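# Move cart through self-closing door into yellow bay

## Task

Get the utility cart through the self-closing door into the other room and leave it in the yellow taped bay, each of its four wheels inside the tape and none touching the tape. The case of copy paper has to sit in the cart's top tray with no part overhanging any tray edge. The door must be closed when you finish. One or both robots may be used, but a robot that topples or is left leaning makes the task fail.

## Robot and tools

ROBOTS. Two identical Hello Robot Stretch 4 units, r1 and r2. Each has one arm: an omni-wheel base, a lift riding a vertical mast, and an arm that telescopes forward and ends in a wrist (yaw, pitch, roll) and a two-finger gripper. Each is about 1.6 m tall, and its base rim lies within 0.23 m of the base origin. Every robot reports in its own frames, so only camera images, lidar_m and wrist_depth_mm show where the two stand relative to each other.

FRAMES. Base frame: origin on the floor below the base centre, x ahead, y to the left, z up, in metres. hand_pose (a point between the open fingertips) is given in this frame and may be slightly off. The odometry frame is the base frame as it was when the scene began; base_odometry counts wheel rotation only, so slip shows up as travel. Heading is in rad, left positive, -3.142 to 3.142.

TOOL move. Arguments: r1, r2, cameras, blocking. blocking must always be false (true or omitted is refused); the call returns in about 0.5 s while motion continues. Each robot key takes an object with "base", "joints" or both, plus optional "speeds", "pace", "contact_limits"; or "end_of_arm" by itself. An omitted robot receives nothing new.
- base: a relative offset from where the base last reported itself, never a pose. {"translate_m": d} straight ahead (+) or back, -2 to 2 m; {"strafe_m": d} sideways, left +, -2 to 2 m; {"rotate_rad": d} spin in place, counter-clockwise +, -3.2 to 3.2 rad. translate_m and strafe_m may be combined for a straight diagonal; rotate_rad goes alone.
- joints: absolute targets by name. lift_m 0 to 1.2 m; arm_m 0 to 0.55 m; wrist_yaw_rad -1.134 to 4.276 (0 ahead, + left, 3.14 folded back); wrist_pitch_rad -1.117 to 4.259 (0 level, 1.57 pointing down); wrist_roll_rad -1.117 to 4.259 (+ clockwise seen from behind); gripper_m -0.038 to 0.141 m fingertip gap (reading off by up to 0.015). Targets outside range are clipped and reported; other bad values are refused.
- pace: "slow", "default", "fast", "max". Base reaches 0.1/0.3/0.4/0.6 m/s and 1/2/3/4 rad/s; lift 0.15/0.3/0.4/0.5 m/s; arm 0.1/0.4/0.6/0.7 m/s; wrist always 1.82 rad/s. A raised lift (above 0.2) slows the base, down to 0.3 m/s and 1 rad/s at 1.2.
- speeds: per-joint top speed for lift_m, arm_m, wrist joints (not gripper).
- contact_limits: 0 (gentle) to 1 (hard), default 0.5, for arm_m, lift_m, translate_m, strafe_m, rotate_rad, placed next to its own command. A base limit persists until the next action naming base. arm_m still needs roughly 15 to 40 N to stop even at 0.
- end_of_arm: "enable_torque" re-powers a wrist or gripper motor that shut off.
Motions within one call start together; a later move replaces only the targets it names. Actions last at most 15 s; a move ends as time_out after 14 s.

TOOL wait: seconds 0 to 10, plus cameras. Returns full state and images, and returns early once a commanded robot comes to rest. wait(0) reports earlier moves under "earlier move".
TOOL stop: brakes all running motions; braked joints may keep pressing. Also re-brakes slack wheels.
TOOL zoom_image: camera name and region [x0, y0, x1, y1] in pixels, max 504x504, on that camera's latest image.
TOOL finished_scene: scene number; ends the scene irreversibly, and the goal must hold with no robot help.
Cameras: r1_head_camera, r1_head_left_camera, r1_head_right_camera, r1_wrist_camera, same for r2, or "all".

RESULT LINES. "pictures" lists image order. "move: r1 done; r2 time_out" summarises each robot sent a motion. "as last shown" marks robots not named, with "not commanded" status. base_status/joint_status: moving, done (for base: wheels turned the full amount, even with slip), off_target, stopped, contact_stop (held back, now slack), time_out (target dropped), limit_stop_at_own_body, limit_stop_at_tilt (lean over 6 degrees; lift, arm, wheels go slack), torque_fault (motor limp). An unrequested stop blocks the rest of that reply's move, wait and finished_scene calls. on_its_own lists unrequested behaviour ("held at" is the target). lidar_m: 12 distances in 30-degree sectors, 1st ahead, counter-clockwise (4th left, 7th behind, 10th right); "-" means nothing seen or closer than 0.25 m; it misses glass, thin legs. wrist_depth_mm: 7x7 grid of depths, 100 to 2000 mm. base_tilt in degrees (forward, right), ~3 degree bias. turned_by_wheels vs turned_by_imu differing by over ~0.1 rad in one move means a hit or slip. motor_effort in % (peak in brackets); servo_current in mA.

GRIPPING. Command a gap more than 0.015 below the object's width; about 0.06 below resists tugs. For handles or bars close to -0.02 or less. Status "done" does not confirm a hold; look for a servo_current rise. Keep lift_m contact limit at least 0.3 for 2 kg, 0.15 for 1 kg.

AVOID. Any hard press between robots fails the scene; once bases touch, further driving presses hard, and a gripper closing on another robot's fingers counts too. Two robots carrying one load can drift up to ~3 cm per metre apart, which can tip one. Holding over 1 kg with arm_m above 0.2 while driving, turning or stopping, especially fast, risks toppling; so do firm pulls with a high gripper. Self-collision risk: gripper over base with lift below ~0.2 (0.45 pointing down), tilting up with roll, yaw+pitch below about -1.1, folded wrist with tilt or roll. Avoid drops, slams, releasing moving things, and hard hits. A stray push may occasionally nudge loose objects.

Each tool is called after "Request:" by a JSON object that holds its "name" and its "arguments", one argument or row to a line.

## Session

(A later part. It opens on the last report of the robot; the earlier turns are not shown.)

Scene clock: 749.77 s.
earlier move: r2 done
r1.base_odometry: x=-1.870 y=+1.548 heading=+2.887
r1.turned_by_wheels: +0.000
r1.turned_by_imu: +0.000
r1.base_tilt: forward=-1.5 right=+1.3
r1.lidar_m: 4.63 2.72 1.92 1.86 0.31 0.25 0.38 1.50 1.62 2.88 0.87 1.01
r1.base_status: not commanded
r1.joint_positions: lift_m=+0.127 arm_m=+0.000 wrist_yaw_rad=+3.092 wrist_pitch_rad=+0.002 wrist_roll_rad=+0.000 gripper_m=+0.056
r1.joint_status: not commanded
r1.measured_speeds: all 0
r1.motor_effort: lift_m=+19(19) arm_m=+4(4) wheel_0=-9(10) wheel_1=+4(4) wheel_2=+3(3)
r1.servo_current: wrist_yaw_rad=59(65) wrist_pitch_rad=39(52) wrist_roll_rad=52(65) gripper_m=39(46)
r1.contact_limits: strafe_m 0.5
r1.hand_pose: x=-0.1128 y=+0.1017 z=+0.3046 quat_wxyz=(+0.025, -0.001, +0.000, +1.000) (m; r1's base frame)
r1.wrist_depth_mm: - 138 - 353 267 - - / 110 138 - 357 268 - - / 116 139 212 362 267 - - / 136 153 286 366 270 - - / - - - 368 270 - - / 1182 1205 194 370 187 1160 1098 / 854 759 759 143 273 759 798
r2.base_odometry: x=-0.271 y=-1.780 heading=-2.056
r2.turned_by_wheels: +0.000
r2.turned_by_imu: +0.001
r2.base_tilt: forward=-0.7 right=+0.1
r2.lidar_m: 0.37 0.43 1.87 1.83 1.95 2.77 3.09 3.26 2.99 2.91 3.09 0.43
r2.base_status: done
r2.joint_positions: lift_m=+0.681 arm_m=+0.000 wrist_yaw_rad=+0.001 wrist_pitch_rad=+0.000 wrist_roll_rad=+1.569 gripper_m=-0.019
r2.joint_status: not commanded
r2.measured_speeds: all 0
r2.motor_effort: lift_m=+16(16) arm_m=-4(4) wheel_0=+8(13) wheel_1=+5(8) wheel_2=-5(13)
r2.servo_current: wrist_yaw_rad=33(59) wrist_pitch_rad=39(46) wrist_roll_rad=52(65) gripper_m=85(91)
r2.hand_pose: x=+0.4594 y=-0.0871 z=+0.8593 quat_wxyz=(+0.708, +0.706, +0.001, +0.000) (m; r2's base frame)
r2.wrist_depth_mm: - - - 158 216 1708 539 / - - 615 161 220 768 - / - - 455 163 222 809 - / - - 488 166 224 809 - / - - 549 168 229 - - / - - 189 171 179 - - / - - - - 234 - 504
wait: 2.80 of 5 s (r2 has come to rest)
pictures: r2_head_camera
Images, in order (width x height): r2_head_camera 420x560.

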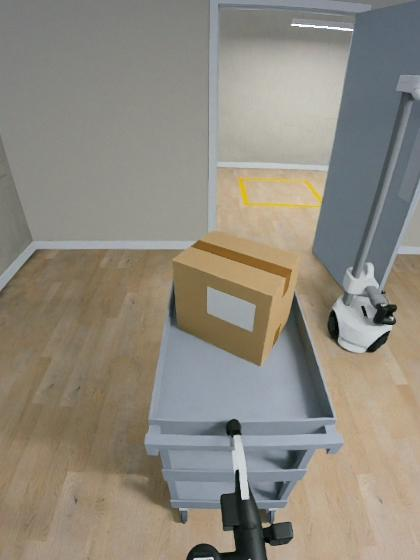

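Request:
{"name": "move", "arguments": {
  "blocking": false,
  "r2": {"base":{"translate_m":0.05,"strafe_m":0.24},"pace":"slow"},
  "cameras": []
}}

Request:
{"name": "wait", "arguments": {
  "seconds": 4,
  "cameras": ["r2_head_camera"]
}}

Request:
{"name": "move", "arguments": {
  "blocking": false,
  "r2": {"base":{"translate_m":0.25,"strafe_m":-0.04},"pace":"slow"},
  "cameras": []
}}

Request:
{"name": "wait", "arguments": {
  "seconds": 5,
  "cameras": ["r2_head_camera"]
}}

Scene clock: 758.27 s.
move: r2 moving
r1: as last shown
r1.base_tilt: forward=-1.6 right=+1.3
r1.lidar_m: 4.64 2.74 1.95 1.86 0.30 0.25 0.39 1.51 1.63 2.84 0.87 1.00
r1.servo_current: wrist_yaw_rad=46(59) wrist_pitch_rad=52(52) wrist_roll_rad=59(59) gripper_m=46(46)
r1.contact_limits: strafe_m 0.5
r1.wrist_depth_mm: - 138 - 353 268 - - / 110 138 - 355 268 - - / 116 139 211 362 270 - - / 136 153 285 364 270 - - / - - - 368 270 - - / 1205 1182 193 368 187 1138 1138 / 854 759 750 143 273 768 809
r2.base_odometry: x=-0.261 y=-1.789 heading=-2.057
r2.turned_by_wheels: -0.001
r2.turned_by_imu: +0.000
r2.base_tilt: forward=-0.7 right=+0.1
r2.lidar_m: 0.37 0.44 1.90 1.82 1.91 2.76 3.09 3.25 3.00 2.92 3.10 0.42
r2.base_status: translate_m moving; strafe_m moving
r2.joint_positions: lift_m=+0.681 arm_m=+0.000 wrist_yaw_rad=+0.000 wrist_pitch_rad=+0.000 wrist_roll_rad=+1.569 gripper_m=-0.019
r2.joint_status: not commanded
r2.measured_speeds: translate_m=+0.010 strafe_m=+0.049 rotate_rad=-0.004 lift_m=+0.000 arm_m=+0.000 wrist_yaw_rad=-0.021 wrist_pitch_rad=+0.000 wrist_roll_rad=+0.000
r2.motor_effort: lift_m=+16(16) arm_m=-4(4) wheel_0=-10(10) wheel_1=+7(8) wheel_2=-8(8)
r2.servo_current: wrist_yaw_rad=46(52) wrist_pitch_rad=39(46) wrist_roll_rad=46(59) gripper_m=85(85)
r2.hand_pose: x=+0.4593 y=-0.0873 z=+0.8593 quat_wxyz=(+0.708, +0.706, +0.000, +0.000) (m; r2's base frame)
r2.wrist_depth_mm: - - - 161 218 1661 544 / - - - 163 220 778 - / - - 462 165 224 798 - / - - 480 166 226 820 - / - - 544 168 229 - - / - - 189 171 180 - - / - - - - 233 - 512
pictures: none
No camera images: "cameras" was empty.

Scene clock: 761.47 s.
earlier move: r2 done
r1.base_odometry: x=-1.870 y=+1.548 heading=+2.887
r1.turned_by_wheels: +0.000
r1.turned_by_imu: +0.000
r1.base_tilt: forward=-1.6 right=+1.3
r1.lidar_m: 4.62 2.74 1.97 1.84 0.31 0.25 0.38 1.55 1.63 2.87 0.95 1.12
r1.base_status: not commanded
r1.joint_positions: lift_m=+0.127 arm_m=+0.000 wrist_yaw_rad=+3.092 wrist_pitch_rad=+0.002 wrist_roll_rad=+0.000 gripper_m=+0.056
r1.joint_status: not commanded
r1.measured_speeds: all 0
r1.motor_effort: lift_m=+19(19) arm_m=+4(4) wheel_0=-9(10) wheel_1=+4(4) wheel_2=+3(3)
r1.servo_current: wrist_yaw_rad=46(65) wrist_pitch_rad=46(52) wrist_roll_rad=59(65) gripper_m=46(46)
r1.contact_limits: strafe_m 0.5
r1.hand_pose: x=-0.1128 y=+0.1017 z=+0.3046 quat_wxyz=(+0.025, -0.001, +0.000, +1.000) (m; r1's base frame)
r1.wrist_depth_mm: - 138 - 353 266 - - / 110 138 - 355 268 - - / 116 138 212 359 270 - - / 136 153 286 362 268 - - / 1983 - - 368 270 - - / 1205 1205 193 373 187 1160 1118 / 842 759 750 143 273 778 809
r2.base_odometry: x=-0.082 y=-1.937 heading=-2.057
r2.turned_by_wheels: +0.000
r2.turned_by_imu: +0.000
r2.base_tilt: forward=-0.7 right=+0.1
r2.lidar_m: 0.43 2.17 1.64 1.59 1.70 2.40 3.12 3.30 3.23 3.16 0.44 0.39
r2.base_status: done
r2.joint_positions: lift_m=+0.681 arm_m=+0.000 wrist_yaw_rad=-0.003 wrist_pitch_rad=+0.000 wrist_roll_rad=+1.569 gripper_m=-0.019
r2.joint_status: not commanded
r2.measured_speeds: all 0
r2.motor_effort: lift_m=+16(16) arm_m=-4(4) wheel_0=-7(15) wheel_1=+4(8) wheel_2=-5(10)
r2.servo_current: wrist_yaw_rad=59(65) wrist_pitch_rad=39(52) wrist_roll_rad=39(59) gripper_m=91(91)
r2.hand_pose: x=+0.4590 y=-0.0884 z=+0.8593 quat_wxyz=(+0.708, +0.706, -0.001, -0.001) (m; r2's base frame)
r2.wrist_depth_mm: - 462 436 121 174 - - / - 415 407 128 185 - - / - - 477 136 196 - - / - - 580 147 210 - - / - - - 155 224 1808 - / - - 187 169 179 1708 504 / - - - - 258 1921 1229
wait: 3.20 of 4 s (r2 has come to rest)
pictures: r2_head_camera
Images, in order (width x height): r2_head_camera 420x560.

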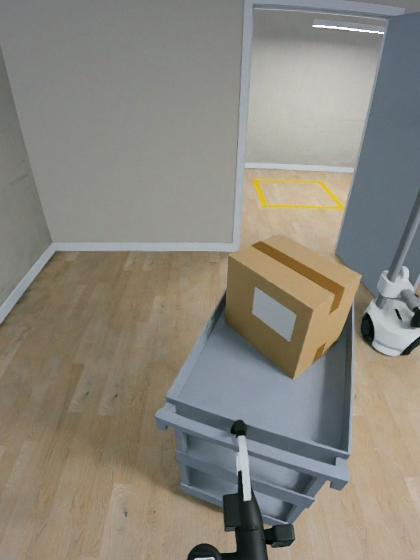

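Scene clock: 761.97 s.
move: r2 moving
r1: as last shown
r1.lidar_m: 4.61 2.70 1.95 1.86 0.30 0.25 0.41 1.53 1.63 2.86 0.95 1.15
r1.servo_current: wrist_yaw_rad=46(59) wrist_pitch_rad=46(46) wrist_roll_rad=46(59) gripper_m=39(46)
r1.contact_limits: strafe_m 0.5
r1.wrist_depth_mm: - 138 - 355 268 - - / 110 138 - 359 268 - - / 117 139 212 362 270 - - / 135 153 287 362 270 - - / 1983 - - 366 270 - - / 1205 1205 193 370 187 1138 1118 / 842 759 759 143 273 788 809
r2.base_odometry: x=-0.089 y=-1.947 heading=-2.057
r2.turned_by_wheels: +0.000
r2.turned_by_imu: +0.001
r2.base_tilt: forward=-0.7 right=+0.1
r2.lidar_m: 0.42 2.17 1.64 1.59 1.70 2.43 3.12 3.30 3.21 3.11 0.43 0.38
r2.base_status: translate_m moving; strafe_m moving
r2.joint_positions: lift_m=+0.681 arm_m=+0.000 wrist_yaw_rad=-0.003 wrist_pitch_rad=+0.000 wrist_roll_rad=+1.569 gripper_m=-0.019
r2.joint_status: not commanded
r2.measured_speeds: translate_m=+0.048 strafe_m=-0.007 rotate_rad=+0.000 lift_m=+0.000 arm_m=+0.000 wrist_yaw_rad=+0.005 wrist_pitch_rad=+0.000 wrist_roll_rad=+0.000
r2.motor_effort: lift_m=+16(16) arm_m=-4(4) wheel_0=+14(14) wheel_1=+5(6) wheel_2=-11(13)
r2.servo_current: wrist_yaw_rad=46(52) wrist_pitch_rad=39(46) wrist_roll_rad=46(52) gripper_m=85(91)
r2.hand_pose: x=+0.4590 y=-0.0883 z=+0.8593 quat_wxyz=(+0.708, +0.706, -0.001, -0.001) (m; r2's base frame)
r2.wrist_depth_mm: - 442 430 115 171 - - / - 413 404 124 179 - - / - - 477 131 191 - - / - - 585 142 205 - - / - - - 153 220 1808 - / - - 185 165 179 1708 496 / - - - - - 1983 1229
pictures: none
No camera images: "cameras" was empty.

Scene clock: 765.27 s.
earlier move: r2 done
r1.base_odometry: x=-1.870 y=+1.548 heading=+2.887
r1.turned_by_wheels: +0.000
r1.turned_by_imu: +0.000
r1.base_tilt: forward=-1.6 right=+1.3
r1.lidar_m: 4.63 2.74 1.95 1.84 0.28 0.25 0.35 1.54 1.59 1.04 0.81 1.33
r1.base_status: not commanded
r1.joint_positions: lift_m=+0.127 arm_m=+0.000 wrist_yaw_rad=+3.092 wrist_pitch_rad=+0.002 wrist_roll_rad=+0.000 gripper_m=+0.056
r1.joint_status: not commanded
r1.measured_speeds: all 0
r1.motor_effort: lift_m=+19(19) arm_m=+4(4) wheel_0=-10(10) wheel_1=+4(4) wheel_2=+3(4)
r1.servo_current: wrist_yaw_rad=46(78) wrist_pitch_rad=52(59) wrist_roll_rad=39(65) gripper_m=46(52)
r1.contact_limits: strafe_m 0.5
r1.hand_pose: x=-0.1128 y=+0.1017 z=+0.3046 quat_wxyz=(+0.025, -0.001, +0.000, +1.000) (m; r1's base frame)
r1.wrist_depth_mm: - 138 - 351 270 - - / 110 138 - 359 270 - - / 116 139 212 359 268 - - / 135 153 285 362 271 - - / 1983 - - 368 270 - - / 1205 1205 194 370 187 1138 1118 / 842 750 741 143 273 768 809
r2.base_odometry: x=-0.234 y=-2.139 heading=-2.056
r2.turned_by_wheels: +0.000
r2.turned_by_imu: +0.002
r2.base_tilt: forward=-0.7 right=+0.1
r2.lidar_m: 0.42 2.19 1.66 1.62 1.73 2.37 3.39 3.57 3.19 3.12 1.58 0.39
r2.base_status: done
r2.joint_positions: lift_m=+0.681 arm_m=+0.000 wrist_yaw_rad=+0.002 wrist_pitch_rad=+0.000 wrist_roll_rad=+1.569 gripper_m=-0.019
r2.joint_status: not commanded
r2.measured_speeds: all 0
r2.motor_effort: lift_m=+16(16) arm_m=-4(4) wheel_0=+7(14) wheel_1=+6(8) wheel_2=-5(13)
r2.servo_current: wrist_yaw_rad=39(65) wrist_pitch_rad=33(46) wrist_roll_rad=46(59) gripper_m=85(98)
r2.hand_pose: x=+0.4595 y=-0.0868 z=+0.8593 quat_wxyz=(+0.708, +0.706, +0.001, +0.001) (m; r2's base frame)
r2.wrist_depth_mm: - - 496 - 179 - - / - 430 421 132 190 - - / - - 459 141 200 - - / - - 544 149 210 - - / - - - 156 222 - - / - - 188 167 180 1756 512 / - - - - 250 - 1205
wait: 3.30 of 5 s (r2 has come to rest)
pictures: r2_head_camera
Images, in order (width x height): r2_head_camera 420x560.

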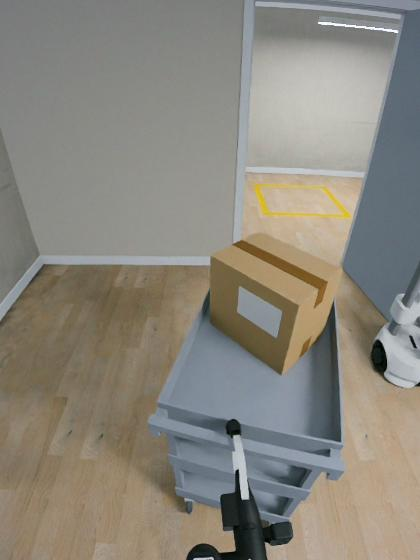

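Request:
{"name": "move", "arguments": {
  "blocking": false,
  "r2": {"base":{"translate_m":0.3,"strafe_m":-0.07},"pace":"slow"},
  "cameras": []
}}

Request:
{"name": "wait", "arguments": {
  "seconds": 5,
  "cameras": ["r2_head_camera","r1_head_right_camera"]
}}

Scene clock: 770.57 s.
move: r2 moving
r1: as last shown
r1.lidar_m: 4.63 2.70 1.96 1.85 0.31 0.25 0.37 1.53 1.63 1.00 0.83 1.32
r1.motor_effort: lift_m=+19(19) arm_m=+4(4) wheel_0=-9(10) wheel_1=+4(4) wheel_2=+3(3)
r1.servo_current: wrist_yaw_rad=65(65) wrist_pitch_rad=46(46) wrist_roll_rad=52(59) gripper_m=39(52)
r1.contact_limits: strafe_m 0.5
r1.wrist_depth_mm: - 138 - 355 267 - - / 110 138 - 359 268 - - / 116 139 212 362 268 - - / 135 153 286 364 271 - - / 1983 - - 366 271 - - / 1205 1229 193 370 187 1160 1118 / 854 741 750 143 273 778 820
r2.base_odometry: x=-0.242 y=-2.149 heading=-2.056
r2.turned_by_wheels: +0.001
r2.turned_by_imu: +0.001
r2.base_tilt: forward=-0.7 right=+0.1
r2.lidar_m: 0.41 2.16 1.67 1.61 1.73 2.41 3.41 3.60 3.21 3.13 1.58 0.40
r2.base_status: translate_m moving; strafe_m moving
r2.joint_positions: lift_m=+0.681 arm_m=+0.000 wrist_yaw_rad=+0.002 wrist_pitch_rad=+0.000 wrist_roll_rad=+1.569 gripper_m=-0.019
r2.joint_status: not commanded
r2.measured_speeds: translate_m=+0.048 strafe_m=-0.011 rotate_rad=-0.002 lift_m=+0.000 arm_m=+0.000 wrist_yaw_rad=+0.000 wrist_pitch_rad=+0.000 wrist_roll_rad=+0.000
r2.motor_effort: lift_m=+16(16) arm_m=-4(4) wheel_0=+12(12) wheel_1=+6(8) wheel_2=-9(11)
r2.servo_current: wrist_yaw_rad=46(52) wrist_pitch_rad=46(52) wrist_roll_rad=52(59) gripper_m=78(91)
r2.hand_pose: x=+0.4595 y=-0.0868 z=+0.8593 quat_wxyz=(+0.708, +0.706, +0.001, +0.001) (m; r2's base frame)
r2.wrist_depth_mm: - - 492 - 180 - - / - 442 418 132 190 - - / - - 459 141 199 - - / - - 544 148 211 - - / - - - 156 223 - - / - - 190 167 180 1708 517 / - - - - 249 - 1205
pictures: none
No camera images: "cameras" was empty.

Scene clock: 774.40 s.
earlier move: r2 done
r1.base_odometry: x=-1.870 y=+1.548 heading=+2.887
r1.turned_by_wheels: +0.000
r1.turned_by_imu: +0.000
r1.base_tilt: forward=-1.6 right=+1.3
r1.lidar_m: 4.63 2.72 1.95 1.86 0.28 0.25 0.40 1.53 1.57 0.81 0.87 1.38
r1.base_status: not commanded
r1.joint_positions: lift_m=+0.127 arm_m=+0.000 wrist_yaw_rad=+3.092 wrist_pitch_rad=+0.002 wrist_roll_rad=+0.000 gripper_m=+0.056
r1.joint_status: not commanded
r1.measured_speeds: all 0
r1.motor_effort: lift_m=+19(19) arm_m=+4(4) wheel_0=-9(10) wheel_1=+4(4) wheel_2=+3(3)
r1.servo_current: wrist_yaw_rad=39(65) wrist_pitch_rad=39(52) wrist_roll_rad=46(72) gripper_m=39(52)
r1.contact_limits: strafe_m 0.5
r1.hand_pose: x=-0.1128 y=+0.1017 z=+0.3046 quat_wxyz=(+0.025, -0.001, +0.000, +1.000) (m; r1's base frame)
r1.wrist_depth_mm: - 138 - 353 268 - - / 110 139 - 357 268 - - / 116 139 212 362 268 - - / 135 153 285 362 268 - - / 1921 - - 366 271 - - / 1205 1205 193 366 187 1118 1118 / 854 750 750 143 273 788 798
r2.base_odometry: x=-0.436 y=-2.371 heading=-2.056
r2.turned_by_wheels: +0.000
r2.turned_by_imu: +0.002
r2.base_tilt: forward=-0.7 right=+0.1
r2.lidar_m: 0.41 0.45 1.72 1.66 1.79 2.55 3.74 3.88 3.16 3.05 1.34 0.41
r2.base_status: done
r2.joint_positions: lift_m=+0.681 arm_m=+0.000 wrist_yaw_rad=+0.002 wrist_pitch_rad=+0.000 wrist_roll_rad=+1.569 gripper_m=-0.019
r2.joint_status: not commanded
r2.measured_speeds: all 0
r2.motor_effort: lift_m=+16(16) arm_m=-4(4) wheel_0=+6(14) wheel_1=+5(8) wheel_2=-5(11)
r2.servo_current: wrist_yaw_rad=46(65) wrist_pitch_rad=39(52) wrist_roll_rad=59(59) gripper_m=91(91)
r2.hand_pose: x=+0.4595 y=-0.0868 z=+0.8593 quat_wxyz=(+0.708, +0.706, +0.001, +0.001) (m; r2's base frame)
r2.wrist_depth_mm: - - - 149 204 732 - / - - 525 153 208 - - / - 462 452 156 214 - - / - 500 500 160 221 820 - / - - 574 166 226 - - / - - 187 171 181 - - / - - - - 238 - 488
wait: 3.83 of 5 s (r2 has come to rest)
pictures: r1_head_right_camera, r2_head_camera
Images, in order (width x height): r1_head_right_camera 420x672, r2_head_camera 420x560.

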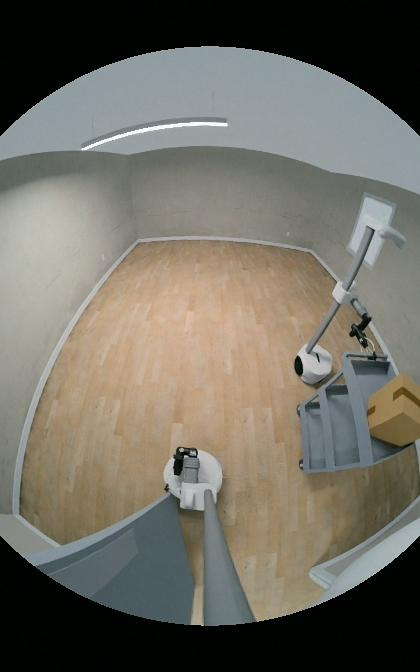

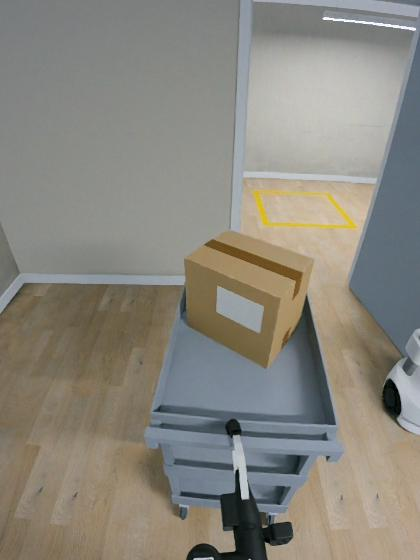

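Request:
{"name": "move", "arguments": {
  "blocking": false,
  "r2": {"base":{"strafe_m":0.22},"pace":"slow"},
  "cameras": []
}}

Request:
{"name": "wait", "arguments": {
  "seconds": 4,
  "cameras": []
}}

Request:
{"name": "move", "arguments": {
  "blocking": false,
  "r2": {"base":{"translate_m":0.25,"strafe_m":0.02},"pace":"slow"},
  "cameras": []
}}

Request:
{"name": "wait", "arguments": {
  "seconds": 5,
  "cameras": ["r2_head_camera","r1_head_right_camera"]
}}

Scene clock: 783.27 s.
move: r2 moving
r1: as last shown
r1.lidar_m: 4.63 2.72 1.96 1.86 0.31 0.25 0.39 1.53 1.64 0.79 0.87 1.42
r1.servo_current: wrist_yaw_rad=52(72) wrist_pitch_rad=46(46) wrist_roll_rad=46(46) gripper_m=46(46)
r1.contact_limits: strafe_m 0.5
r1.wrist_depth_mm: - 138 - 351 267 - - / 110 138 - 357 270 - - / 116 139 212 362 270 - - / 136 153 286 364 270 - - / 1983 - - 368 270 - - / 1205 1229 194 370 187 1160 1118 / 854 750 750 143 273 768 809
r2.base_odometry: x=-0.423 y=-2.378 heading=-2.056
r2.turned_by_wheels: +0.000
r2.turned_by_imu: +0.000
r2.base_tilt: forward=-0.7 right=+0.1
r2.lidar_m: 0.39 2.25 1.69 1.65 1.78 2.51 3.72 3.90 3.18 3.10 1.34 0.44
r2.base_status: strafe_m moving
r2.joint_positions: lift_m=+0.681 arm_m=+0.000 wrist_yaw_rad=+0.000 wrist_pitch_rad=+0.000 wrist_roll_rad=+1.569 gripper_m=-0.019
r2.joint_status: not commanded
r2.measured_speeds: translate_m=+0.000 strafe_m=+0.054 rotate_rad=+0.000 lift_m=+0.000 arm_m=+0.000 wrist_yaw_rad=-0.033 wrist_pitch_rad=+0.000 wrist_roll_rad=+0.000
r2.motor_effort: lift_m=+16(16) arm_m=-4(4) wheel_0=-7(10) wheel_1=+7(9) wheel_2=-1(4)
r2.servo_current: wrist_yaw_rad=52(59) wrist_pitch_rad=33(46) wrist_roll_rad=52(59) gripper_m=85(91)
r2.hand_pose: x=+0.4593 y=-0.0873 z=+0.8593 quat_wxyz=(+0.708, +0.706, +0.000, +0.000) (m; r2's base frame)
r2.wrist_depth_mm: - - - 152 207 1537 - / - - 535 156 212 - - / - 462 455 159 217 - - / - 500 500 163 222 809 - / - - 569 167 228 - - / - - 186 171 180 - - / - - - - 238 - 496
pictures: none
No camera images: "cameras" was empty.

Scene clock: 786.10 s.
earlier move: r2 done
r1.base_odometry: x=-1.870 y=+1.548 heading=+2.887
r1.turned_by_wheels: +0.000
r1.turned_by_imu: +0.000
r1.base_tilt: forward=-1.6 right=+1.3
r1.lidar_m: 4.62 2.77 1.95 1.85 0.29 0.25 0.38 1.52 1.63 0.86 0.95 3.96
r1.base_status: not commanded
r1.joint_positions: lift_m=+0.127 arm_m=+0.000 wrist_yaw_rad=+3.092 wrist_pitch_rad=+0.002 wrist_roll_rad=+0.000 gripper_m=+0.056
r1.joint_status: not commanded
r1.measured_speeds: all 0
r1.motor_effort: lift_m=+19(19) arm_m=+4(4) wheel_0=-9(10) wheel_1=+4(4) wheel_2=+3(3)
r1.servo_current: wrist_yaw_rad=52(72) wrist_pitch_rad=46(52) wrist_roll_rad=46(72) gripper_m=39(52)
r1.contact_limits: strafe_m 0.5
r1.hand_pose: x=-0.1128 y=+0.1017 z=+0.3046 quat_wxyz=(+0.025, -0.001, +0.000, +1.000) (m; r1's base frame)
r1.wrist_depth_mm: - 138 - 351 268 - - / 110 138 - 355 270 - - / 116 139 212 359 268 - - / 135 153 286 364 267 - - / - - - 366 270 - - / 1205 1205 194 370 187 1118 1118 / 866 750 768 143 273 759 809
r2.base_odometry: x=-0.241 y=-2.474 heading=-2.056
r2.turned_by_wheels: +0.000
r2.turned_by_imu: +0.000
r2.base_tilt: forward=-0.7 right=+0.0
r2.lidar_m: 0.43 1.97 1.49 1.44 1.55 2.20 3.68 3.90 3.38 3.28 0.42 0.36
r2.base_status: done
r2.joint_positions: lift_m=+0.681 arm_m=+0.000 wrist_yaw_rad=-0.003 wrist_pitch_rad=+0.000 wrist_roll_rad=+1.569 gripper_m=-0.019
r2.joint_status: not commanded
r2.measured_speeds: all 0
r2.motor_effort: lift_m=+16(16) arm_m=-4(4) wheel_0=-5(16) wheel_1=+2(9) wheel_2=+0(4)
r2.servo_current: wrist_yaw_rad=46(59) wrist_pitch_rad=39(52) wrist_roll_rad=39(59) gripper_m=85(91)
r2.hand_pose: x=+0.4590 y=-0.0882 z=+0.8593 quat_wxyz=(+0.708, +0.706, -0.001, -0.001) (m; r2's base frame)
r2.wrist_depth_mm: - 427 410 113 167 - - / - 421 407 121 179 - - / - 508 492 130 191 - - / - - 580 142 207 - - / - - - 151 224 1661 530 / - - 183 169 180 1661 492 / - - - - - - 1229
wait: 2.83 of 4 s (r2 has come to rest)
pictures: none
No camera images: "cameras" was empty.

Scene clock: 786.60 s.
move: r2 moving
r1: as last shown
r1.lidar_m: 4.63 2.73 1.93 1.87 0.29 0.25 0.38 1.51 1.61 0.83 0.95 3.94
r1.servo_current: wrist_yaw_rad=39(59) wrist_pitch_rad=46(52) wrist_roll_rad=52(65) gripper_m=39(46)
r1.contact_limits: strafe_m 0.5
r1.wrist_depth_mm: - 138 - 351 270 - - / 110 139 - 357 268 - - / 116 139 212 359 271 - - / 136 153 286 362 270 - - / - - - 364 271 - - / 1205 1229 193 370 188 1138 1098 / 854 759 759 142 273 778 820
r2.base_odometry: x=-0.246 y=-2.485 heading=-2.056
r2.turned_by_wheels: +0.000
r2.turned_by_imu: +0.000
r2.base_tilt: forward=-0.7 right=+0.1
r2.lidar_m: 0.42 1.95 1.48 1.45 1.55 2.21 3.72 3.90 3.35 3.31 1.53 0.37
r2.base_status: translate_m moving; strafe_m moving
r2.joint_positions: lift_m=+0.681 arm_m=+0.000 wrist_yaw_rad=-0.003 wrist_pitch_rad=+0.000 wrist_roll_rad=+1.569 gripper_m=-0.019
r2.joint_status: not commanded
r2.measured_speeds: translate_m=+0.048 strafe_m=+0.004 rotate_rad=+0.001 lift_m=+0.000 arm_m=+0.000 wrist_yaw_rad=+0.000 wrist_pitch_rad=+0.000 wrist_roll_rad=+0.000
r2.motor_effort: lift_m=+16(16) arm_m=-3(4) wheel_0=+8(8) wheel_1=+7(7) wheel_2=-12(13)
r2.servo_current: wrist_yaw_rad=52(52) wrist_pitch_rad=39(46) wrist_roll_rad=46(52) gripper_m=91(91)
r2.hand_pose: x=+0.4590 y=-0.0882 z=+0.8593 quat_wxyz=(+0.708, +0.706, -0.001, -0.001) (m; r2's base frame)
r2.wrist_depth_mm: - 407 404 108 163 - - / - 421 407 119 175 - - / - 508 488 126 188 - - / - - 580 136 203 - - / - - - 148 220 1661 530 / - - 181 165 180 1661 488 / - - - - - - 1229
pictures: none
No camera images: "cameras" was empty.

Scene clock: 789.90 s.
earlier move: r2 done
r1.base_odometry: x=-1.870 y=+1.548 heading=+2.887
r1.turned_by_wheels: +0.000
r1.turned_by_imu: +0.000
r1.base_tilt: forward=-1.6 right=+1.3
r1.lidar_m: 4.65 2.72 1.92 1.87 0.31 0.25 0.39 1.53 1.63 0.90 1.12 3.92
r1.base_status: not commanded
r1.joint_positions: lift_m=+0.127 arm_m=+0.000 wrist_yaw_rad=+3.092 wrist_pitch_rad=+0.002 wrist_roll_rad=+0.000 gripper_m=+0.056
r1.joint_status: not commanded
r1.measured_speeds: all 0
r1.motor_effort: lift_m=+19(19) arm_m=+4(4) wheel_0=-10(10) wheel_1=+4(4) wheel_2=+3(4)
r1.servo_current: wrist_yaw_rad=59(72) wrist_pitch_rad=46(52) wrist_roll_rad=52(72) gripper_m=33(52)
r1.contact_limits: strafe_m 0.5
r1.hand_pose: x=-0.1128 y=+0.1017 z=+0.3046 quat_wxyz=(+0.025, -0.001, +0.000, +1.000) (m; r1's base frame)
r1.wrist_depth_mm: - 138 - 353 268 - - / 110 138 - 357 268 - - / 116 139 212 364 270 - - / 136 153 286 364 270 - - / 1983 - - 366 271 - - / 1205 1205 194 370 187 1138 1138 / 842 750 768 143 273 778 809
r2.base_odometry: x=-0.340 y=-2.704 heading=-2.056
r2.turned_by_wheels: +0.000
r2.turned_by_imu: +0.002
r2.base_tilt: forward=-0.7 right=+0.1
r2.lidar_m: 0.43 1.92 1.47 1.41 1.50 2.16 3.95 4.14 3.42 3.34 1.41 0.36
r2.base_status: done
r2.joint_positions: lift_m=+0.681 arm_m=+0.000 wrist_yaw_rad=+0.002 wrist_pitch_rad=+0.000 wrist_roll_rad=+1.569 gripper_m=-0.019
r2.joint_status: not commanded
r2.measured_speeds: all 0
r2.motor_effort: lift_m=+16(16) arm_m=-4(4) wheel_0=+8(13) wheel_1=+6(8) wheel_2=-5(13)
r2.servo_current: wrist_yaw_rad=26(59) wrist_pitch_rad=46(46) wrist_roll_rad=52(59) gripper_m=85(91)
r2.hand_pose: x=+0.4594 y=-0.0870 z=+0.8593 quat_wxyz=(+0.708, +0.706, +0.001, +0.000) (m; r2's base frame)
r2.wrist_depth_mm: - 387 384 103 157 - - / 1661 421 407 110 169 - - / - 480 500 118 183 - - / - - 603 130 199 - - / - - - 143 218 1661 512 / - - 181 158 180 1618 1255 / - - - - 266 - 1229
wait: 3.30 of 5 s (r2 has come to rest)
pictures: r1_head_right_camera, r2_head_camera
Images, in order (width x height): r1_head_right_camera 420x672, r2_head_camera 420x560.

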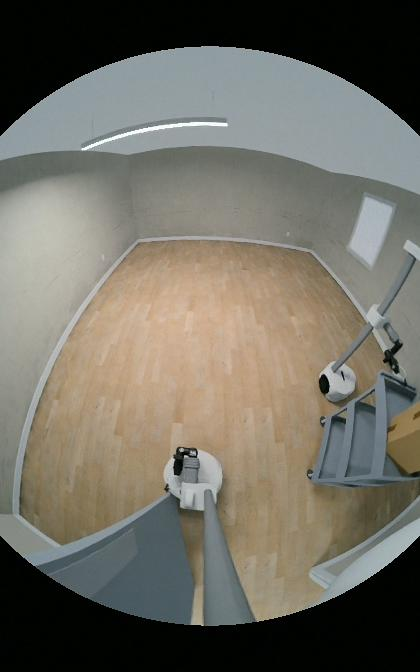

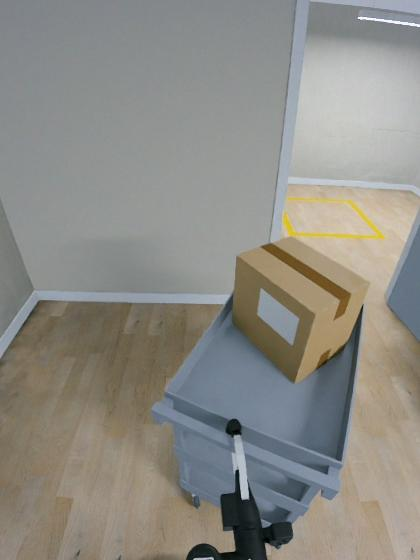

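Request:
{"name": "move", "arguments": {
  "blocking": false,
  "r2": {"base":{"rotate_rad":-0.25},"pace":"slow"},
  "cameras": []
}}

Request:
{"name": "wait", "arguments": {
  "seconds": 2,
  "cameras": []
}}

Request:
{"name": "move", "arguments": {
  "blocking": false,
  "r2": {"base":{"strafe_m":0.18},"pace":"slow"},
  "cameras": []
}}

Request:
{"name": "wait", "arguments": {
  "seconds": 3,
  "cameras": []
}}

Request:
{"name": "move", "arguments": {
  "blocking": false,
  "r2": {"base":{"rotate_rad":-0.2},"pace":"slow"},
  "cameras": []
}}

Request:
{"name": "wait", "arguments": {
  "seconds": 2,
  "cameras": ["r2_head_camera","r1_head_right_camera"]
}}

Scene clock: 804.43 s.
move: r2 moving
r1: as last shown
r1.base_tilt: forward=-1.6 right=+1.2
r1.lidar_m: 4.62 2.72 1.94 1.86 0.32 0.25 0.38 1.51 1.62 0.89 1.07 3.93
r1.motor_effort: lift_m=+19(19) arm_m=+4(4) wheel_0=-9(10) wheel_1=+4(4) wheel_2=+3(3)
r1.servo_current: wrist_yaw_rad=59(59) wrist_pitch_rad=39(46) wrist_roll_rad=33(59) gripper_m=39(46)
r1.contact_limits: strafe_m 0.5
r1.wrist_depth_mm: - 138 - 353 268 - - / 110 138 - 357 270 - - / 116 139 213 355 270 - - / 136 154 286 364 270 - - / 1983 - - 366 270 - - / 1182 1205 194 370 187 1138 1098 / 854 750 759 143 272 778 809
r2.base_odometry: x=-0.340 y=-2.704 heading=-2.181
r2.turned_by_wheels: -0.125
r2.turned_by_imu: -0.121
r2.base_tilt: forward=-0.7 right=+0.1
r2.lidar_m: 0.43 0.50 1.50 1.41 1.46 1.90 3.98 3.98 3.53 3.33 1.42 0.39
r2.base_status: rotate_rad moving
r2.joint_positions: lift_m=+0.681 arm_m=+0.000 wrist_yaw_rad=+0.007 wrist_pitch_rad=+0.000 wrist_roll_rad=+1.569 gripper_m=-0.019
r2.joint_status: not commanded
r2.measured_speeds: translate_m=+0.002 strafe_m=+0.000 rotate_rad=-0.486 lift_m=+0.000 arm_m=+0.000 wrist_yaw_rad=+0.000 wrist_pitch_rad=+0.000 wrist_roll_rad=+0.000
r2.motor_effort: lift_m=+16(16) arm_m=-3(4) wheel_0=+11(17) wheel_1=+9(11) wheel_2=+11(12)
r2.servo_current: wrist_yaw_rad=46(65) wrist_pitch_rad=46(46) wrist_roll_rad=46(59) gripper_m=85(85)
r2.hand_pose: x=+0.4599 y=-0.0854 z=+0.8593 quat_wxyz=(+0.708, +0.706, +0.002, +0.002) (m; r2's base frame)
r2.wrist_depth_mm: - - 492 125 178 - - / - 442 418 130 187 - - / - 473 455 139 198 - - / - - 544 147 209 - - / - - - 154 220 - - / - - 185 166 179 1576 517 / - - - - 250 - 1229
pictures: none
No camera images: "cameras" was empty.

Scene clock: 805.23 s.
earlier move: r2 done
r1.base_odometry: x=-1.870 y=+1.548 heading=+2.887
r1.turned_by_wheels: +0.000
r1.turned_by_imu: +0.000
r1.base_tilt: forward=-1.6 right=+1.3
r1.lidar_m: 4.62 2.72 1.95 1.85 0.30 0.25 0.39 1.50 1.63 0.88 1.04 3.94
r1.base_status: not commanded
r1.joint_positions: lift_m=+0.127 arm_m=+0.000 wrist_yaw_rad=+3.092 wrist_pitch_rad=+0.002 wrist_roll_rad=+0.000 gripper_m=+0.056
r1.joint_status: not commanded
r1.measured_speeds: all 0
r1.motor_effort: lift_m=+19(19) arm_m=+4(4) wheel_0=-9(10) wheel_1=+4(4) wheel_2=+3(3)
r1.servo_current: wrist_yaw_rad=26(72) wrist_pitch_rad=39(46) wrist_roll_rad=39(65) gripper_m=46(46)
r1.contact_limits: strafe_m 0.5
r1.hand_pose: x=-0.1128 y=+0.1017 z=+0.3046 quat_wxyz=(+0.025, -0.001, +0.000, +1.000) (m; r1's base frame)
r1.wrist_depth_mm: - 138 - 353 270 - - / 110 138 - 355 270 - - / 116 138 211 364 268 - - / 136 153 285 362 270 - - / 1983 - - 368 270 - - / 1205 1205 193 370 187 1138 1118 / 842 759 750 143 273 768 809
r2.base_odometry: x=-0.340 y=-2.704 heading=-2.304
r2.turned_by_wheels: -0.124
r2.turned_by_imu: -0.120
r2.base_tilt: forward=-0.7 right=+0.1
r2.lidar_m: 0.41 0.43 1.58 1.42 1.43 1.76 3.43 3.94 3.70 3.32 1.43 0.42
r2.base_status: done
r2.joint_positions: lift_m=+0.681 arm_m=+0.000 wrist_yaw_rad=+0.006 wrist_pitch_rad=+0.000 wrist_roll_rad=+1.569 gripper_m=-0.019
r2.joint_status: not commanded
r2.measured_speeds: all 0
r2.motor_effort: lift_m=+16(16) arm_m=-4(4) wheel_0=+5(17) wheel_1=+3(11) wheel_2=+9(13)
r2.servo_current: wrist_yaw_rad=52(65) wrist_pitch_rad=39(46) wrist_roll_rad=39(59) gripper_m=85(91)
r2.hand_pose: x=+0.4598 y=-0.0857 z=+0.8593 quat_wxyz=(+0.708, +0.706, +0.002, +0.002) (m; r2's base frame)
r2.wrist_depth_mm: - - - 159 216 1708 554 / - - 609 162 220 778 - / - - 462 164 222 798 - / 1756 508 484 166 226 820 - / - - 549 170 229 - - / - - 188 172 181 - - / - - - - 236 - 508
wait: 0.80 of 2 s (r2 has come to rest)
pictures: none
No camera images: "cameras" was empty.

Scene clock: 805.73 s.
move: r2 moving
r1: as last shown
r1.lidar_m: 4.62 2.68 1.96 1.85 0.29 0.25 0.39 1.52 1.62 0.88 1.03 3.94
r1.servo_current: wrist_yaw_rad=46(59) wrist_pitch_rad=46(46) wrist_roll_rad=46(65) gripper_m=39(46)
r1.contact_limits: strafe_m 0.5
r1.wrist_depth_mm: - 138 - 351 270 - - / 110 138 - 357 268 - - / 116 139 211 359 270 - - / 136 154 286 362 268 - - / 1921 - - 366 270 - - / 1182 1182 194 368 187 1160 1118 / 854 759 750 143 272 768 809
r2.base_odometry: x=-0.329 y=-2.714 heading=-2.304
r2.turned_by_wheels: +0.000
r2.turned_by_imu: +0.000
r2.base_tilt: forward=-0.7 right=+0.0
r2.lidar_m: 0.38 0.46 1.56 1.40 1.40 1.75 3.40 3.93 3.76 3.33 1.40 0.42
r2.base_status: strafe_m moving
r2.joint_positions: lift_m=+0.681 arm_m=+0.000 wrist_yaw_rad=+0.003 wrist_pitch_rad=+0.000 wrist_roll_rad=+1.569 gripper_m=-0.019
r2.joint_status: not commanded
r2.measured_speeds: translate_m=+0.001 strafe_m=+0.056 rotate_rad=-0.004 lift_m=+0.000 arm_m=+0.000 wrist_yaw_rad=-0.009 wrist_pitch_rad=+0.000 wrist_roll_rad=+0.000
r2.motor_effort: lift_m=+16(16) arm_m=-4(4) wheel_0=-10(10) wheel_1=+8(8) wheel_2=-1(7)
r2.servo_current: wrist_yaw_rad=39(59) wrist_pitch_rad=33(46) wrist_roll_rad=46(52) gripper_m=85(91)
r2.hand_pose: x=+0.4596 y=-0.0865 z=+0.8593 quat_wxyz=(+0.708, +0.706, +0.001, +0.001) (m; r2's base frame)
r2.wrist_depth_mm: - - - 158 214 1618 - / - - 603 161 219 788 - / - 1863 455 164 223 798 - / 1756 512 488 167 226 809 - / - - 549 169 229 - - / - - 188 172 179 - - / - - - - 236 - 500
pictures: none
No camera images: "cameras" was empty.

Scene clock: 808.17 s.
earlier move: r2 done
r1.base_odometry: x=-1.870 y=+1.548 heading=+2.887
r1.turned_by_wheels: +0.000
r1.turned_by_imu: +0.000
r1.base_tilt: forward=-1.6 right=+1.3
r1.lidar_m: 4.65 2.71 1.96 1.85 0.29 0.25 0.39 1.50 1.61 0.91 1.16 3.95
r1.base_status: not commanded
r1.joint_positions: lift_m=+0.127 arm_m=+0.000 wrist_yaw_rad=+3.092 wrist_pitch_rad=+0.002 wrist_roll_rad=+0.000 gripper_m=+0.056
r1.joint_status: not commanded
r1.measured_speeds: all 0
r1.motor_effort: lift_m=+19(19) arm_m=+4(4) wheel_0=-9(10) wheel_1=+4(4) wheel_2=+3(3)
r1.servo_current: wrist_yaw_rad=52(72) wrist_pitch_rad=46(52) wrist_roll_rad=46(72) gripper_m=39(52)
r1.contact_limits: strafe_m 0.5
r1.hand_pose: x=-0.1128 y=+0.1017 z=+0.3046 quat_wxyz=(+0.025, -0.001, +0.000, +1.000) (m; r1's base frame)
r1.wrist_depth_mm: - 138 - 351 268 - - / 110 138 - 357 268 - - / 116 139 212 364 268 - - / 135 153 286 364 270 - - / 1983 - - 366 268 - - / 1205 1205 194 370 188 1138 1138 / 866 750 750 143 272 768 820
r2.base_odometry: x=-0.207 y=-2.825 heading=-2.305
r2.turned_by_wheels: +0.000
r2.turned_by_imu: +0.000
r2.base_tilt: forward=-0.6 right=+0.1
r2.lidar_m: 0.40 1.87 1.37 1.23 1.23 1.56 2.97 3.95 3.91 3.49 1.55 0.38
r2.base_status: done
r2.joint_positions: lift_m=+0.681 arm_m=+0.000 wrist_yaw_rad=-0.002 wrist_pitch_rad=+0.000 wrist_roll_rad=+1.569 gripper_m=-0.019
r2.joint_status: not commanded
r2.measured_speeds: all 0
r2.motor_effort: lift_m=+16(16) arm_m=-3(4) wheel_0=-7(13) wheel_1=+2(9) wheel_2=+0(7)
r2.servo_current: wrist_yaw_rad=46(59) wrist_pitch_rad=39(46) wrist_roll_rad=33(65) gripper_m=78(91)
r2.hand_pose: x=+0.4591 y=-0.0881 z=+0.8593 quat_wxyz=(+0.708, +0.706, -0.001, -0.001) (m; r2's base frame)
r2.wrist_depth_mm: - - 512 131 183 - - / - 459 424 136 193 741 - / - 1863 459 144 205 - - / - - 539 152 213 - - / - - 609 160 226 - - / - - 185 171 180 1576 500 / - - - - - - 1229
wait: 2.43 of 3 s (r2 has come to rest)
pictures: none
No camera images: "cameras" was empty.

Scene clock: 808.67 s.
move: r2 moving
r1: as last shown
r1.lidar_m: 4.65 2.74 1.97 1.86 0.32 0.25 0.39 1.53 1.63 0.90 1.15 3.94
r1.motor_effort: lift_m=+19(19) arm_m=+4(4) wheel_0=-10(10) wheel_1=+4(4) wheel_2=+3(3)
r1.servo_current: wrist_yaw_rad=52(65) wrist_pitch_rad=39(46) wrist_roll_rad=39(65) gripper_m=39(46)
r1.contact_limits: strafe_m 0.5
r1.wrist_depth_mm: - 138 - 353 270 - - / 110 139 - 355 271 - - / 116 139 212 362 268 - - / 135 154 285 364 270 - - / 1983 - - 368 271 - - / 1160 1205 193 370 187 1160 1118 / 854 759 750 143 273 768 820
r2.base_odometry: x=-0.206 y=-2.825 heading=-2.426
r2.turned_by_wheels: -0.121
r2.turned_by_imu: -0.117
r2.base_tilt: forward=-0.7 right=+0.0
r2.lidar_m: 0.40 0.46 1.50 1.24 1.24 1.41 2.41 3.92 4.16 3.53 1.56 0.42
r2.base_status: rotate_rad moving
r2.joint_positions: lift_m=+0.681 arm_m=+0.000 wrist_yaw_rad=+0.007 wrist_pitch_rad=+0.000 wrist_roll_rad=+1.569 gripper_m=-0.019
r2.joint_status: not commanded
r2.measured_speeds: translate_m=+0.000 strafe_m=+0.000 rotate_rad=-0.422 lift_m=+0.000 arm_m=+0.000 wrist_yaw_rad=+0.003 wrist_pitch_rad=+0.000 wrist_roll_rad=+0.000
r2.motor_effort: lift_m=+16(16) arm_m=-3(4) wheel_0=+12(14) wheel_1=+6(10) wheel_2=+11(11)
r2.servo_current: wrist_yaw_rad=59(59) wrist_pitch_rad=39(46) wrist_roll_rad=59(59) gripper_m=85(85)
r2.hand_pose: x=+0.4599 y=-0.0855 z=+0.8593 quat_wxyz=(+0.708, +0.706, +0.002, +0.002) (m; r2's base frame)
r2.wrist_depth_mm: - - - 144 198 741 - / - - 504 149 205 741 - / - 462 442 153 212 - - / - 1863 500 158 220 809 - / - - 585 165 227 - - / - - 185 171 179 - - / - - - - 242 - 480
pictures: none
No camera images: "cameras" was empty.

Scene clock: 809.37 s.
earlier move: r2 done
r1.base_odometry: x=-1.870 y=+1.548 heading=+2.887
r1.turned_by_wheels: +0.000
r1.turned_by_imu: +0.000
r1.base_tilt: forward=-1.6 right=+1.3
r1.lidar_m: 4.63 2.73 1.94 1.86 0.30 0.25 0.39 1.55 1.62 0.89 1.11 3.96
r1.base_status: not commanded
r1.joint_positions: lift_m=+0.127 arm_m=+0.000 wrist_yaw_rad=+3.092 wrist_pitch_rad=+0.002 wrist_roll_rad=+0.000 gripper_m=+0.056
r1.joint_status: not commanded
r1.measured_speeds: all 0
r1.motor_effort: lift_m=+19(19) arm_m=+4(4) wheel_0=-10(10) wheel_1=+4(4) wheel_2=+3(3)
r1.servo_current: wrist_yaw_rad=46(65) wrist_pitch_rad=46(46) wrist_roll_rad=59(72) gripper_m=39(46)
r1.contact_limits: strafe_m 0.5
r1.hand_pose: x=-0.1128 y=+0.1017 z=+0.3046 quat_wxyz=(+0.025, -0.001, +0.000, +1.000) (m; r1's base frame)
r1.wrist_depth_mm: - 138 - 355 268 - - / 110 138 - 357 270 - - / 116 139 212 362 270 - - / 136 153 286 364 271 - - / 1983 - - 368 270 - - / 1182 1182 193 368 188 1160 1118 / 854 759 741 143 274 768 809
r2.base_odometry: x=-0.207 y=-2.825 heading=-2.503
r2.turned_by_wheels: -0.078
r2.turned_by_imu: -0.076
r2.base_tilt: forward=-0.7 right=+0.1
r2.lidar_m: 0.39 0.45 1.57 1.27 1.23 1.36 2.08 3.92 4.28 3.53 1.57 0.43
r2.base_status: done
r2.joint_positions: lift_m=+0.681 arm_m=+0.000 wrist_yaw_rad=+0.003 wrist_pitch_rad=+0.000 wrist_roll_rad=+1.569 gripper_m=-0.019
r2.joint_status: not commanded
r2.measured_speeds: all 0
r2.motor_effort: lift_m=+16(16) arm_m=-4(4) wheel_0=+5(14) wheel_1=+5(10) wheel_2=+6(11)
r2.servo_current: wrist_yaw_rad=52(59) wrist_pitch_rad=39(46) wrist_roll_rad=46(59) gripper_m=91(91)
r2.hand_pose: x=+0.4596 y=-0.0864 z=+0.8593 quat_wxyz=(+0.708, +0.706, +0.001, +0.001) (m; r2's base frame)
r2.wrist_depth_mm: - - - 163 220 1618 1281 / - - - 165 224 741 - / - - 477 167 226 809 - / - - 477 169 228 831 - / - - 539 170 230 820 - / - - 190 172 180 - - / - - - - 235 - 496
wait: 0.70 of 2 s (r2 has come to rest)
pictures: r1_head_right_camera, r2_head_camera
Images, in order (width x height): r1_head_right_camera 420x672, r2_head_camera 420x560.

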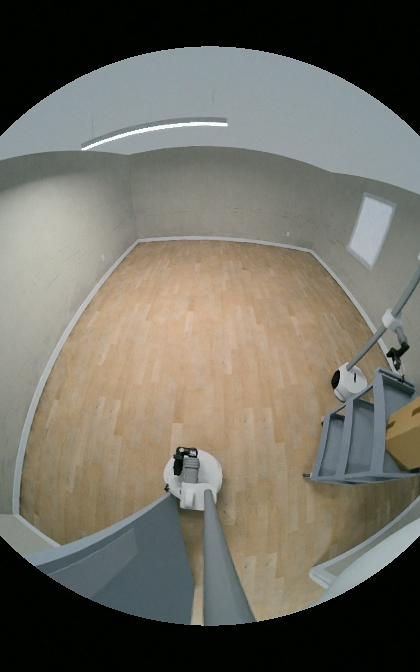

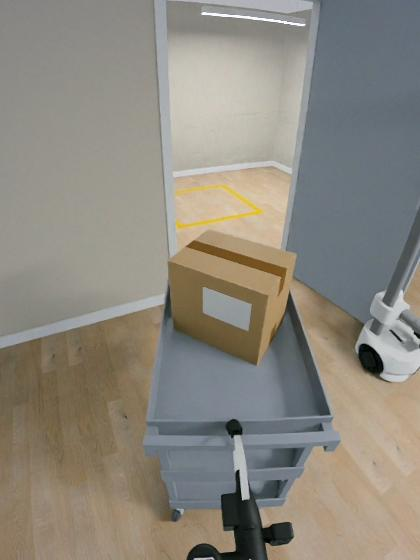

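Request:
{"name": "move", "arguments": {
  "blocking": false,
  "r2": {"base":{"translate_m":0.35,"strafe_m":-0.03},"pace":"slow"},
  "cameras": []
}}

Request:
{"name": "wait", "arguments": {
  "seconds": 5,
  "cameras": ["r2_head_camera","r1_head_right_camera","r2_head_left_camera"]
}}

Scene clock: 816.20 s.
move: r2 moving
r1: as last shown
r1.lidar_m: 4.63 2.72 1.95 1.86 0.30 0.25 0.38 1.51 1.62 0.88 1.09 3.94
r1.motor_effort: lift_m=+19(19) arm_m=+4(4) wheel_0=-9(10) wheel_1=+4(4) wheel_2=+3(3)
r1.servo_current: wrist_yaw_rad=65(72) wrist_pitch_rad=46(46) wrist_roll_rad=39(59) gripper_m=39(46)
r1.contact_limits: strafe_m 0.5
r1.wrist_depth_mm: - 138 - 351 268 - - / 110 138 - 355 270 - - / 116 139 213 362 270 - - / 135 153 286 364 271 - - / 1983 - - 366 270 - - / 1205 1229 194 370 188 1138 1118 / 854 750 759 142 273 778 820
r2.base_odometry: x=-0.217 y=-2.831 heading=-2.503
r2.turned_by_wheels: +0.000
r2.turned_by_imu: +0.001
r2.base_tilt: forward=-0.7 right=+0.1
r2.lidar_m: 0.34 0.42 1.60 1.26 1.24 1.35 2.13 3.91 4.29 3.54 1.54 0.42
r2.base_status: translate_m moving; strafe_m moving
r2.joint_positions: lift_m=+0.681 arm_m=+0.000 wrist_yaw_rad=+0.002 wrist_pitch_rad=+0.000 wrist_roll_rad=+1.569 gripper_m=-0.019
r2.joint_status: not commanded
r2.measured_speeds: translate_m=+0.048 strafe_m=-0.004 rotate_rad=-0.004 lift_m=+0.000 arm_m=+0.000 wrist_yaw_rad=-0.010 wrist_pitch_rad=+0.000 wrist_roll_rad=+0.000
r2.motor_effort: lift_m=+16(16) arm_m=-4(4) wheel_0=+9(13) wheel_1=+6(8) wheel_2=-11(11)
r2.servo_current: wrist_yaw_rad=52(59) wrist_pitch_rad=46(46) wrist_roll_rad=46(52) gripper_m=85(91)
r2.hand_pose: x=+0.4595 y=-0.0867 z=+0.8593 quat_wxyz=(+0.708, +0.706, +0.001, +0.001) (m; r2's base frame)
r2.wrist_depth_mm: - - - 163 221 1661 1205 / - - - 165 223 741 - / - - 492 167 224 809 - / - 1921 473 167 227 820 - / - - 525 169 228 831 - / - - 187 170 181 - - / - - - - 232 - 508
pictures: none
No camera images: "cameras" was empty.

Scene clock: 820.50 s.
earlier move: r2 done
r1.base_odometry: x=-1.870 y=+1.548 heading=+2.887
r1.turned_by_wheels: +0.000
r1.turned_by_imu: +0.000
r1.base_tilt: forward=-1.6 right=+1.3
r1.lidar_m: 4.63 2.73 1.97 1.86 0.31 0.25 0.38 1.53 0.99 0.94 1.28 3.94
r1.base_status: not commanded
r1.joint_positions: lift_m=+0.127 arm_m=+0.000 wrist_yaw_rad=+3.092 wrist_pitch_rad=+0.002 wrist_roll_rad=+0.000 gripper_m=+0.056
r1.joint_status: not commanded
r1.measured_speeds: all 0
r1.motor_effort: lift_m=+19(19) arm_m=+4(4) wheel_0=-10(10) wheel_1=+4(4) wheel_2=+3(3)
r1.servo_current: wrist_yaw_rad=52(72) wrist_pitch_rad=46(52) wrist_roll_rad=46(72) gripper_m=39(46)
r1.contact_limits: strafe_m 0.5
r1.hand_pose: x=-0.1128 y=+0.1017 z=+0.3046 quat_wxyz=(+0.025, -0.001, +0.000, +1.000) (m; r1's base frame)
r1.wrist_depth_mm: - 138 - 353 268 - - / 110 138 - 355 270 - - / 117 139 212 362 268 - - / 135 153 286 364 271 - - / 1921 - - 368 272 - - / 1205 1182 194 370 187 1138 1118 / 854 759 759 143 273 788 809
r2.base_odometry: x=-0.505 y=-3.009 heading=-2.503
r2.turned_by_wheels: +0.000
r2.turned_by_imu: +0.000
r2.base_tilt: forward=-0.7 right=+0.1
r2.lidar_m: 0.33 0.35 1.69 1.41 1.40 1.54 2.37 4.24 4.19 3.39 1.29 0.46
r2.base_status: done
r2.joint_positions: lift_m=+0.681 arm_m=+0.000 wrist_yaw_rad=-0.002 wrist_pitch_rad=+0.000 wrist_roll_rad=+1.569 gripper_m=-0.019
r2.joint_status: not commanded
r2.measured_speeds: all 0
r2.motor_effort: lift_m=+16(16) arm_m=-4(4) wheel_0=+4(13) wheel_1=+4(8) wheel_2=-7(15)
r2.servo_current: wrist_yaw_rad=46(65) wrist_pitch_rad=39(52) wrist_roll_rad=52(59) gripper_m=85(98)
r2.hand_pose: x=+0.4591 y=-0.0880 z=+0.8593 quat_wxyz=(+0.708, +0.706, -0.001, -0.001) (m; r2's base frame)
r2.wrist_depth_mm: - - - 224 298 309 319 / - - - 213 277 1808 1281 / 1661 - - 257 264 1756 549 / 1661 - 683 191 248 809 - / - - 477 181 236 820 - / - 484 187 171 180 - - / - - 512 - 214 - -
wait: 4.30 of 5 s (r2 has come to rest)
pictures: r1_head_right_camera, r2_head_camera, r2_head_left_camera
Images, in order (width x height): r1_head_right_camera 420x672, r2_head_camera 420x560, r2_head_left_camera 420x672.

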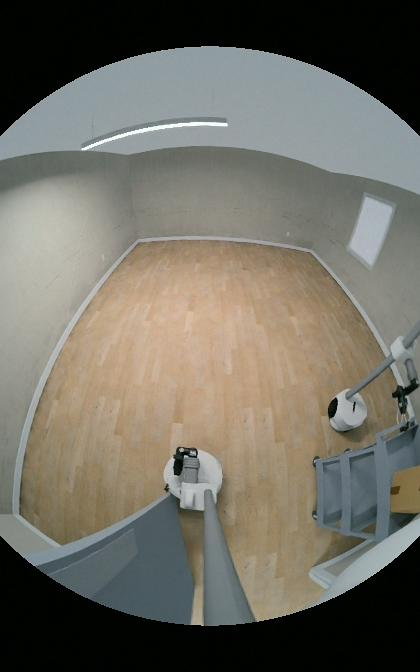

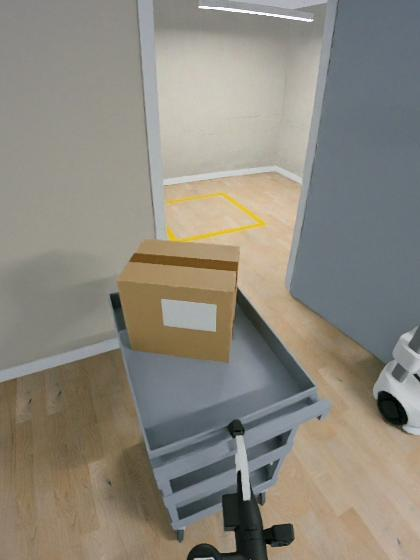

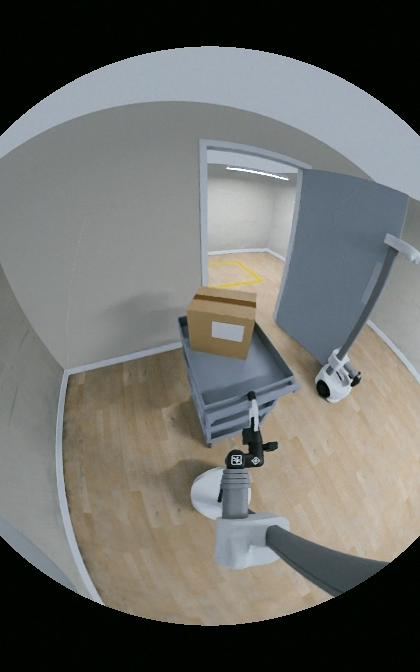

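Request:
{"name": "move", "arguments": {
  "blocking": false,
  "cameras": ["r2_head_camera","r2_head_left_camera","r1_head_right_camera"]
}}

Scene clock: 844.37 s.
r1.base_odometry: x=-1.870 y=+1.548 heading=+2.887
r1.turned_by_wheels: +0.000
r1.turned_by_imu: +0.000
r1.base_tilt: forward=-1.6 right=+1.2
r1.lidar_m: 4.64 2.73 1.95 1.84 0.29 0.25 0.35 1.51 1.00 0.93 1.31 3.96
r1.base_status: not commanded
r1.joint_positions: lift_m=+0.127 arm_m=+0.000 wrist_yaw_rad=+3.092 wrist_pitch_rad=+0.002 wrist_roll_rad=+0.000 gripper_m=+0.056
r1.joint_status: not commanded
r1.measured_speeds: all 0
r1.motor_effort: lift_m=+19(19) arm_m=+4(4) wheel_0=-9(10) wheel_1=+3(4) wheel_2=+3(3)
r1.servo_current: wrist_yaw_rad=52(72) wrist_pitch_rad=46(52) wrist_roll_rad=39(72) gripper_m=39(46)
r1.contact_limits: strafe_m 0.5
r1.hand_pose: x=-0.1128 y=+0.1017 z=+0.3046 quat_wxyz=(+0.025, -0.001, +0.000, +1.000) (m; r1's base frame)
r1.wrist_depth_mm: - 138 - 355 268 - - / 110 138 - 357 268 - - / 116 139 211 359 270 - - / 136 153 286 364 271 - - / 1921 - - 368 270 - - / 1205 1205 193 368 188 1118 1118 / 854 750 759 142 273 778 809
r2.base_odometry: x=-0.505 y=-3.009 heading=-2.503
r2.turned_by_wheels: +0.000
r2.turned_by_imu: +0.000
r2.base_tilt: forward=-0.7 right=+0.0
r2.lidar_m: 0.31 0.38 1.72 1.41 1.39 1.54 2.39 4.22 4.20 3.39 1.30 0.46
r2.base_status: done
r2.joint_positions: lift_m=+0.681 arm_m=+0.000 wrist_yaw_rad=-0.002 wrist_pitch_rad=+0.000 wrist_roll_rad=+1.569 gripper_m=-0.019
r2.joint_status: not commanded
r2.measured_speeds: all 0
r2.motor_effort: lift_m=+16(16) arm_m=-4(4) wheel_0=+4(13) wheel_1=+4(8) wheel_2=-7(15)
r2.servo_current: wrist_yaw_rad=59(65) wrist_pitch_rad=39(52) wrist_roll_rad=52(59) gripper_m=85(98)
r2.hand_pose: x=+0.4591 y=-0.0880 z=+0.8593 quat_wxyz=(+0.708, +0.706, -0.001, -0.001) (m; r2's base frame)
r2.wrist_depth_mm: - - - 224 300 309 319 / - - - 213 277 1808 1281 / 1661 - - 258 263 1808 554 / 1661 - 683 191 249 798 - / - - 473 181 236 831 - / - 488 187 171 180 - - / - - 512 - 216 - -
pictures: r1_head_right_camera, r2_head_camera, r2_head_left_camera
Images, in order (width x height): r1_head_right_camera 420x672, r2_head_camera 420x560, r2_head_left_camera 420x672.

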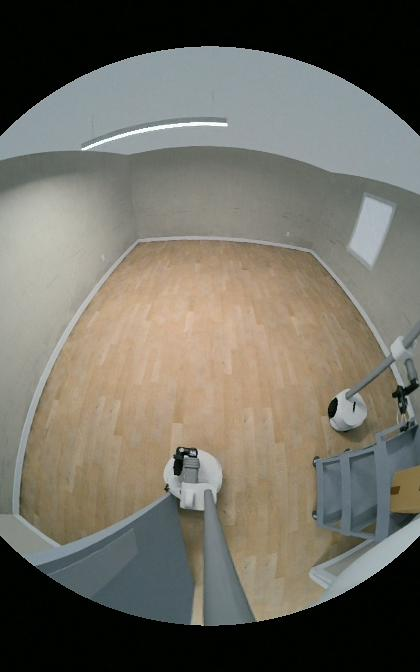

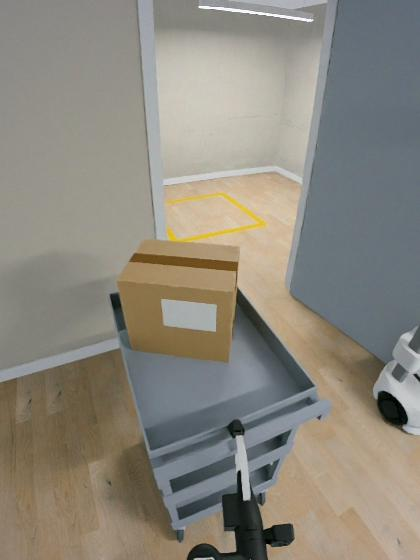

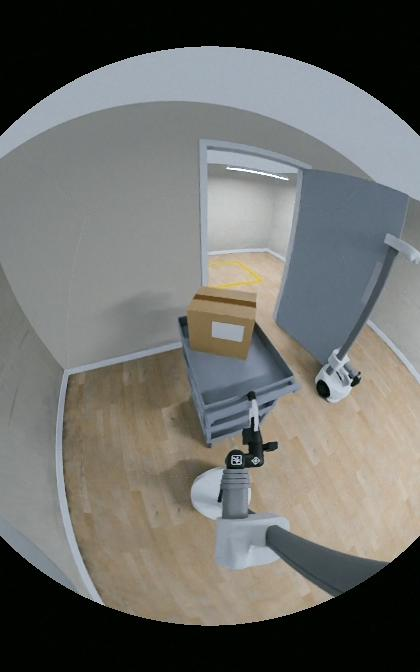

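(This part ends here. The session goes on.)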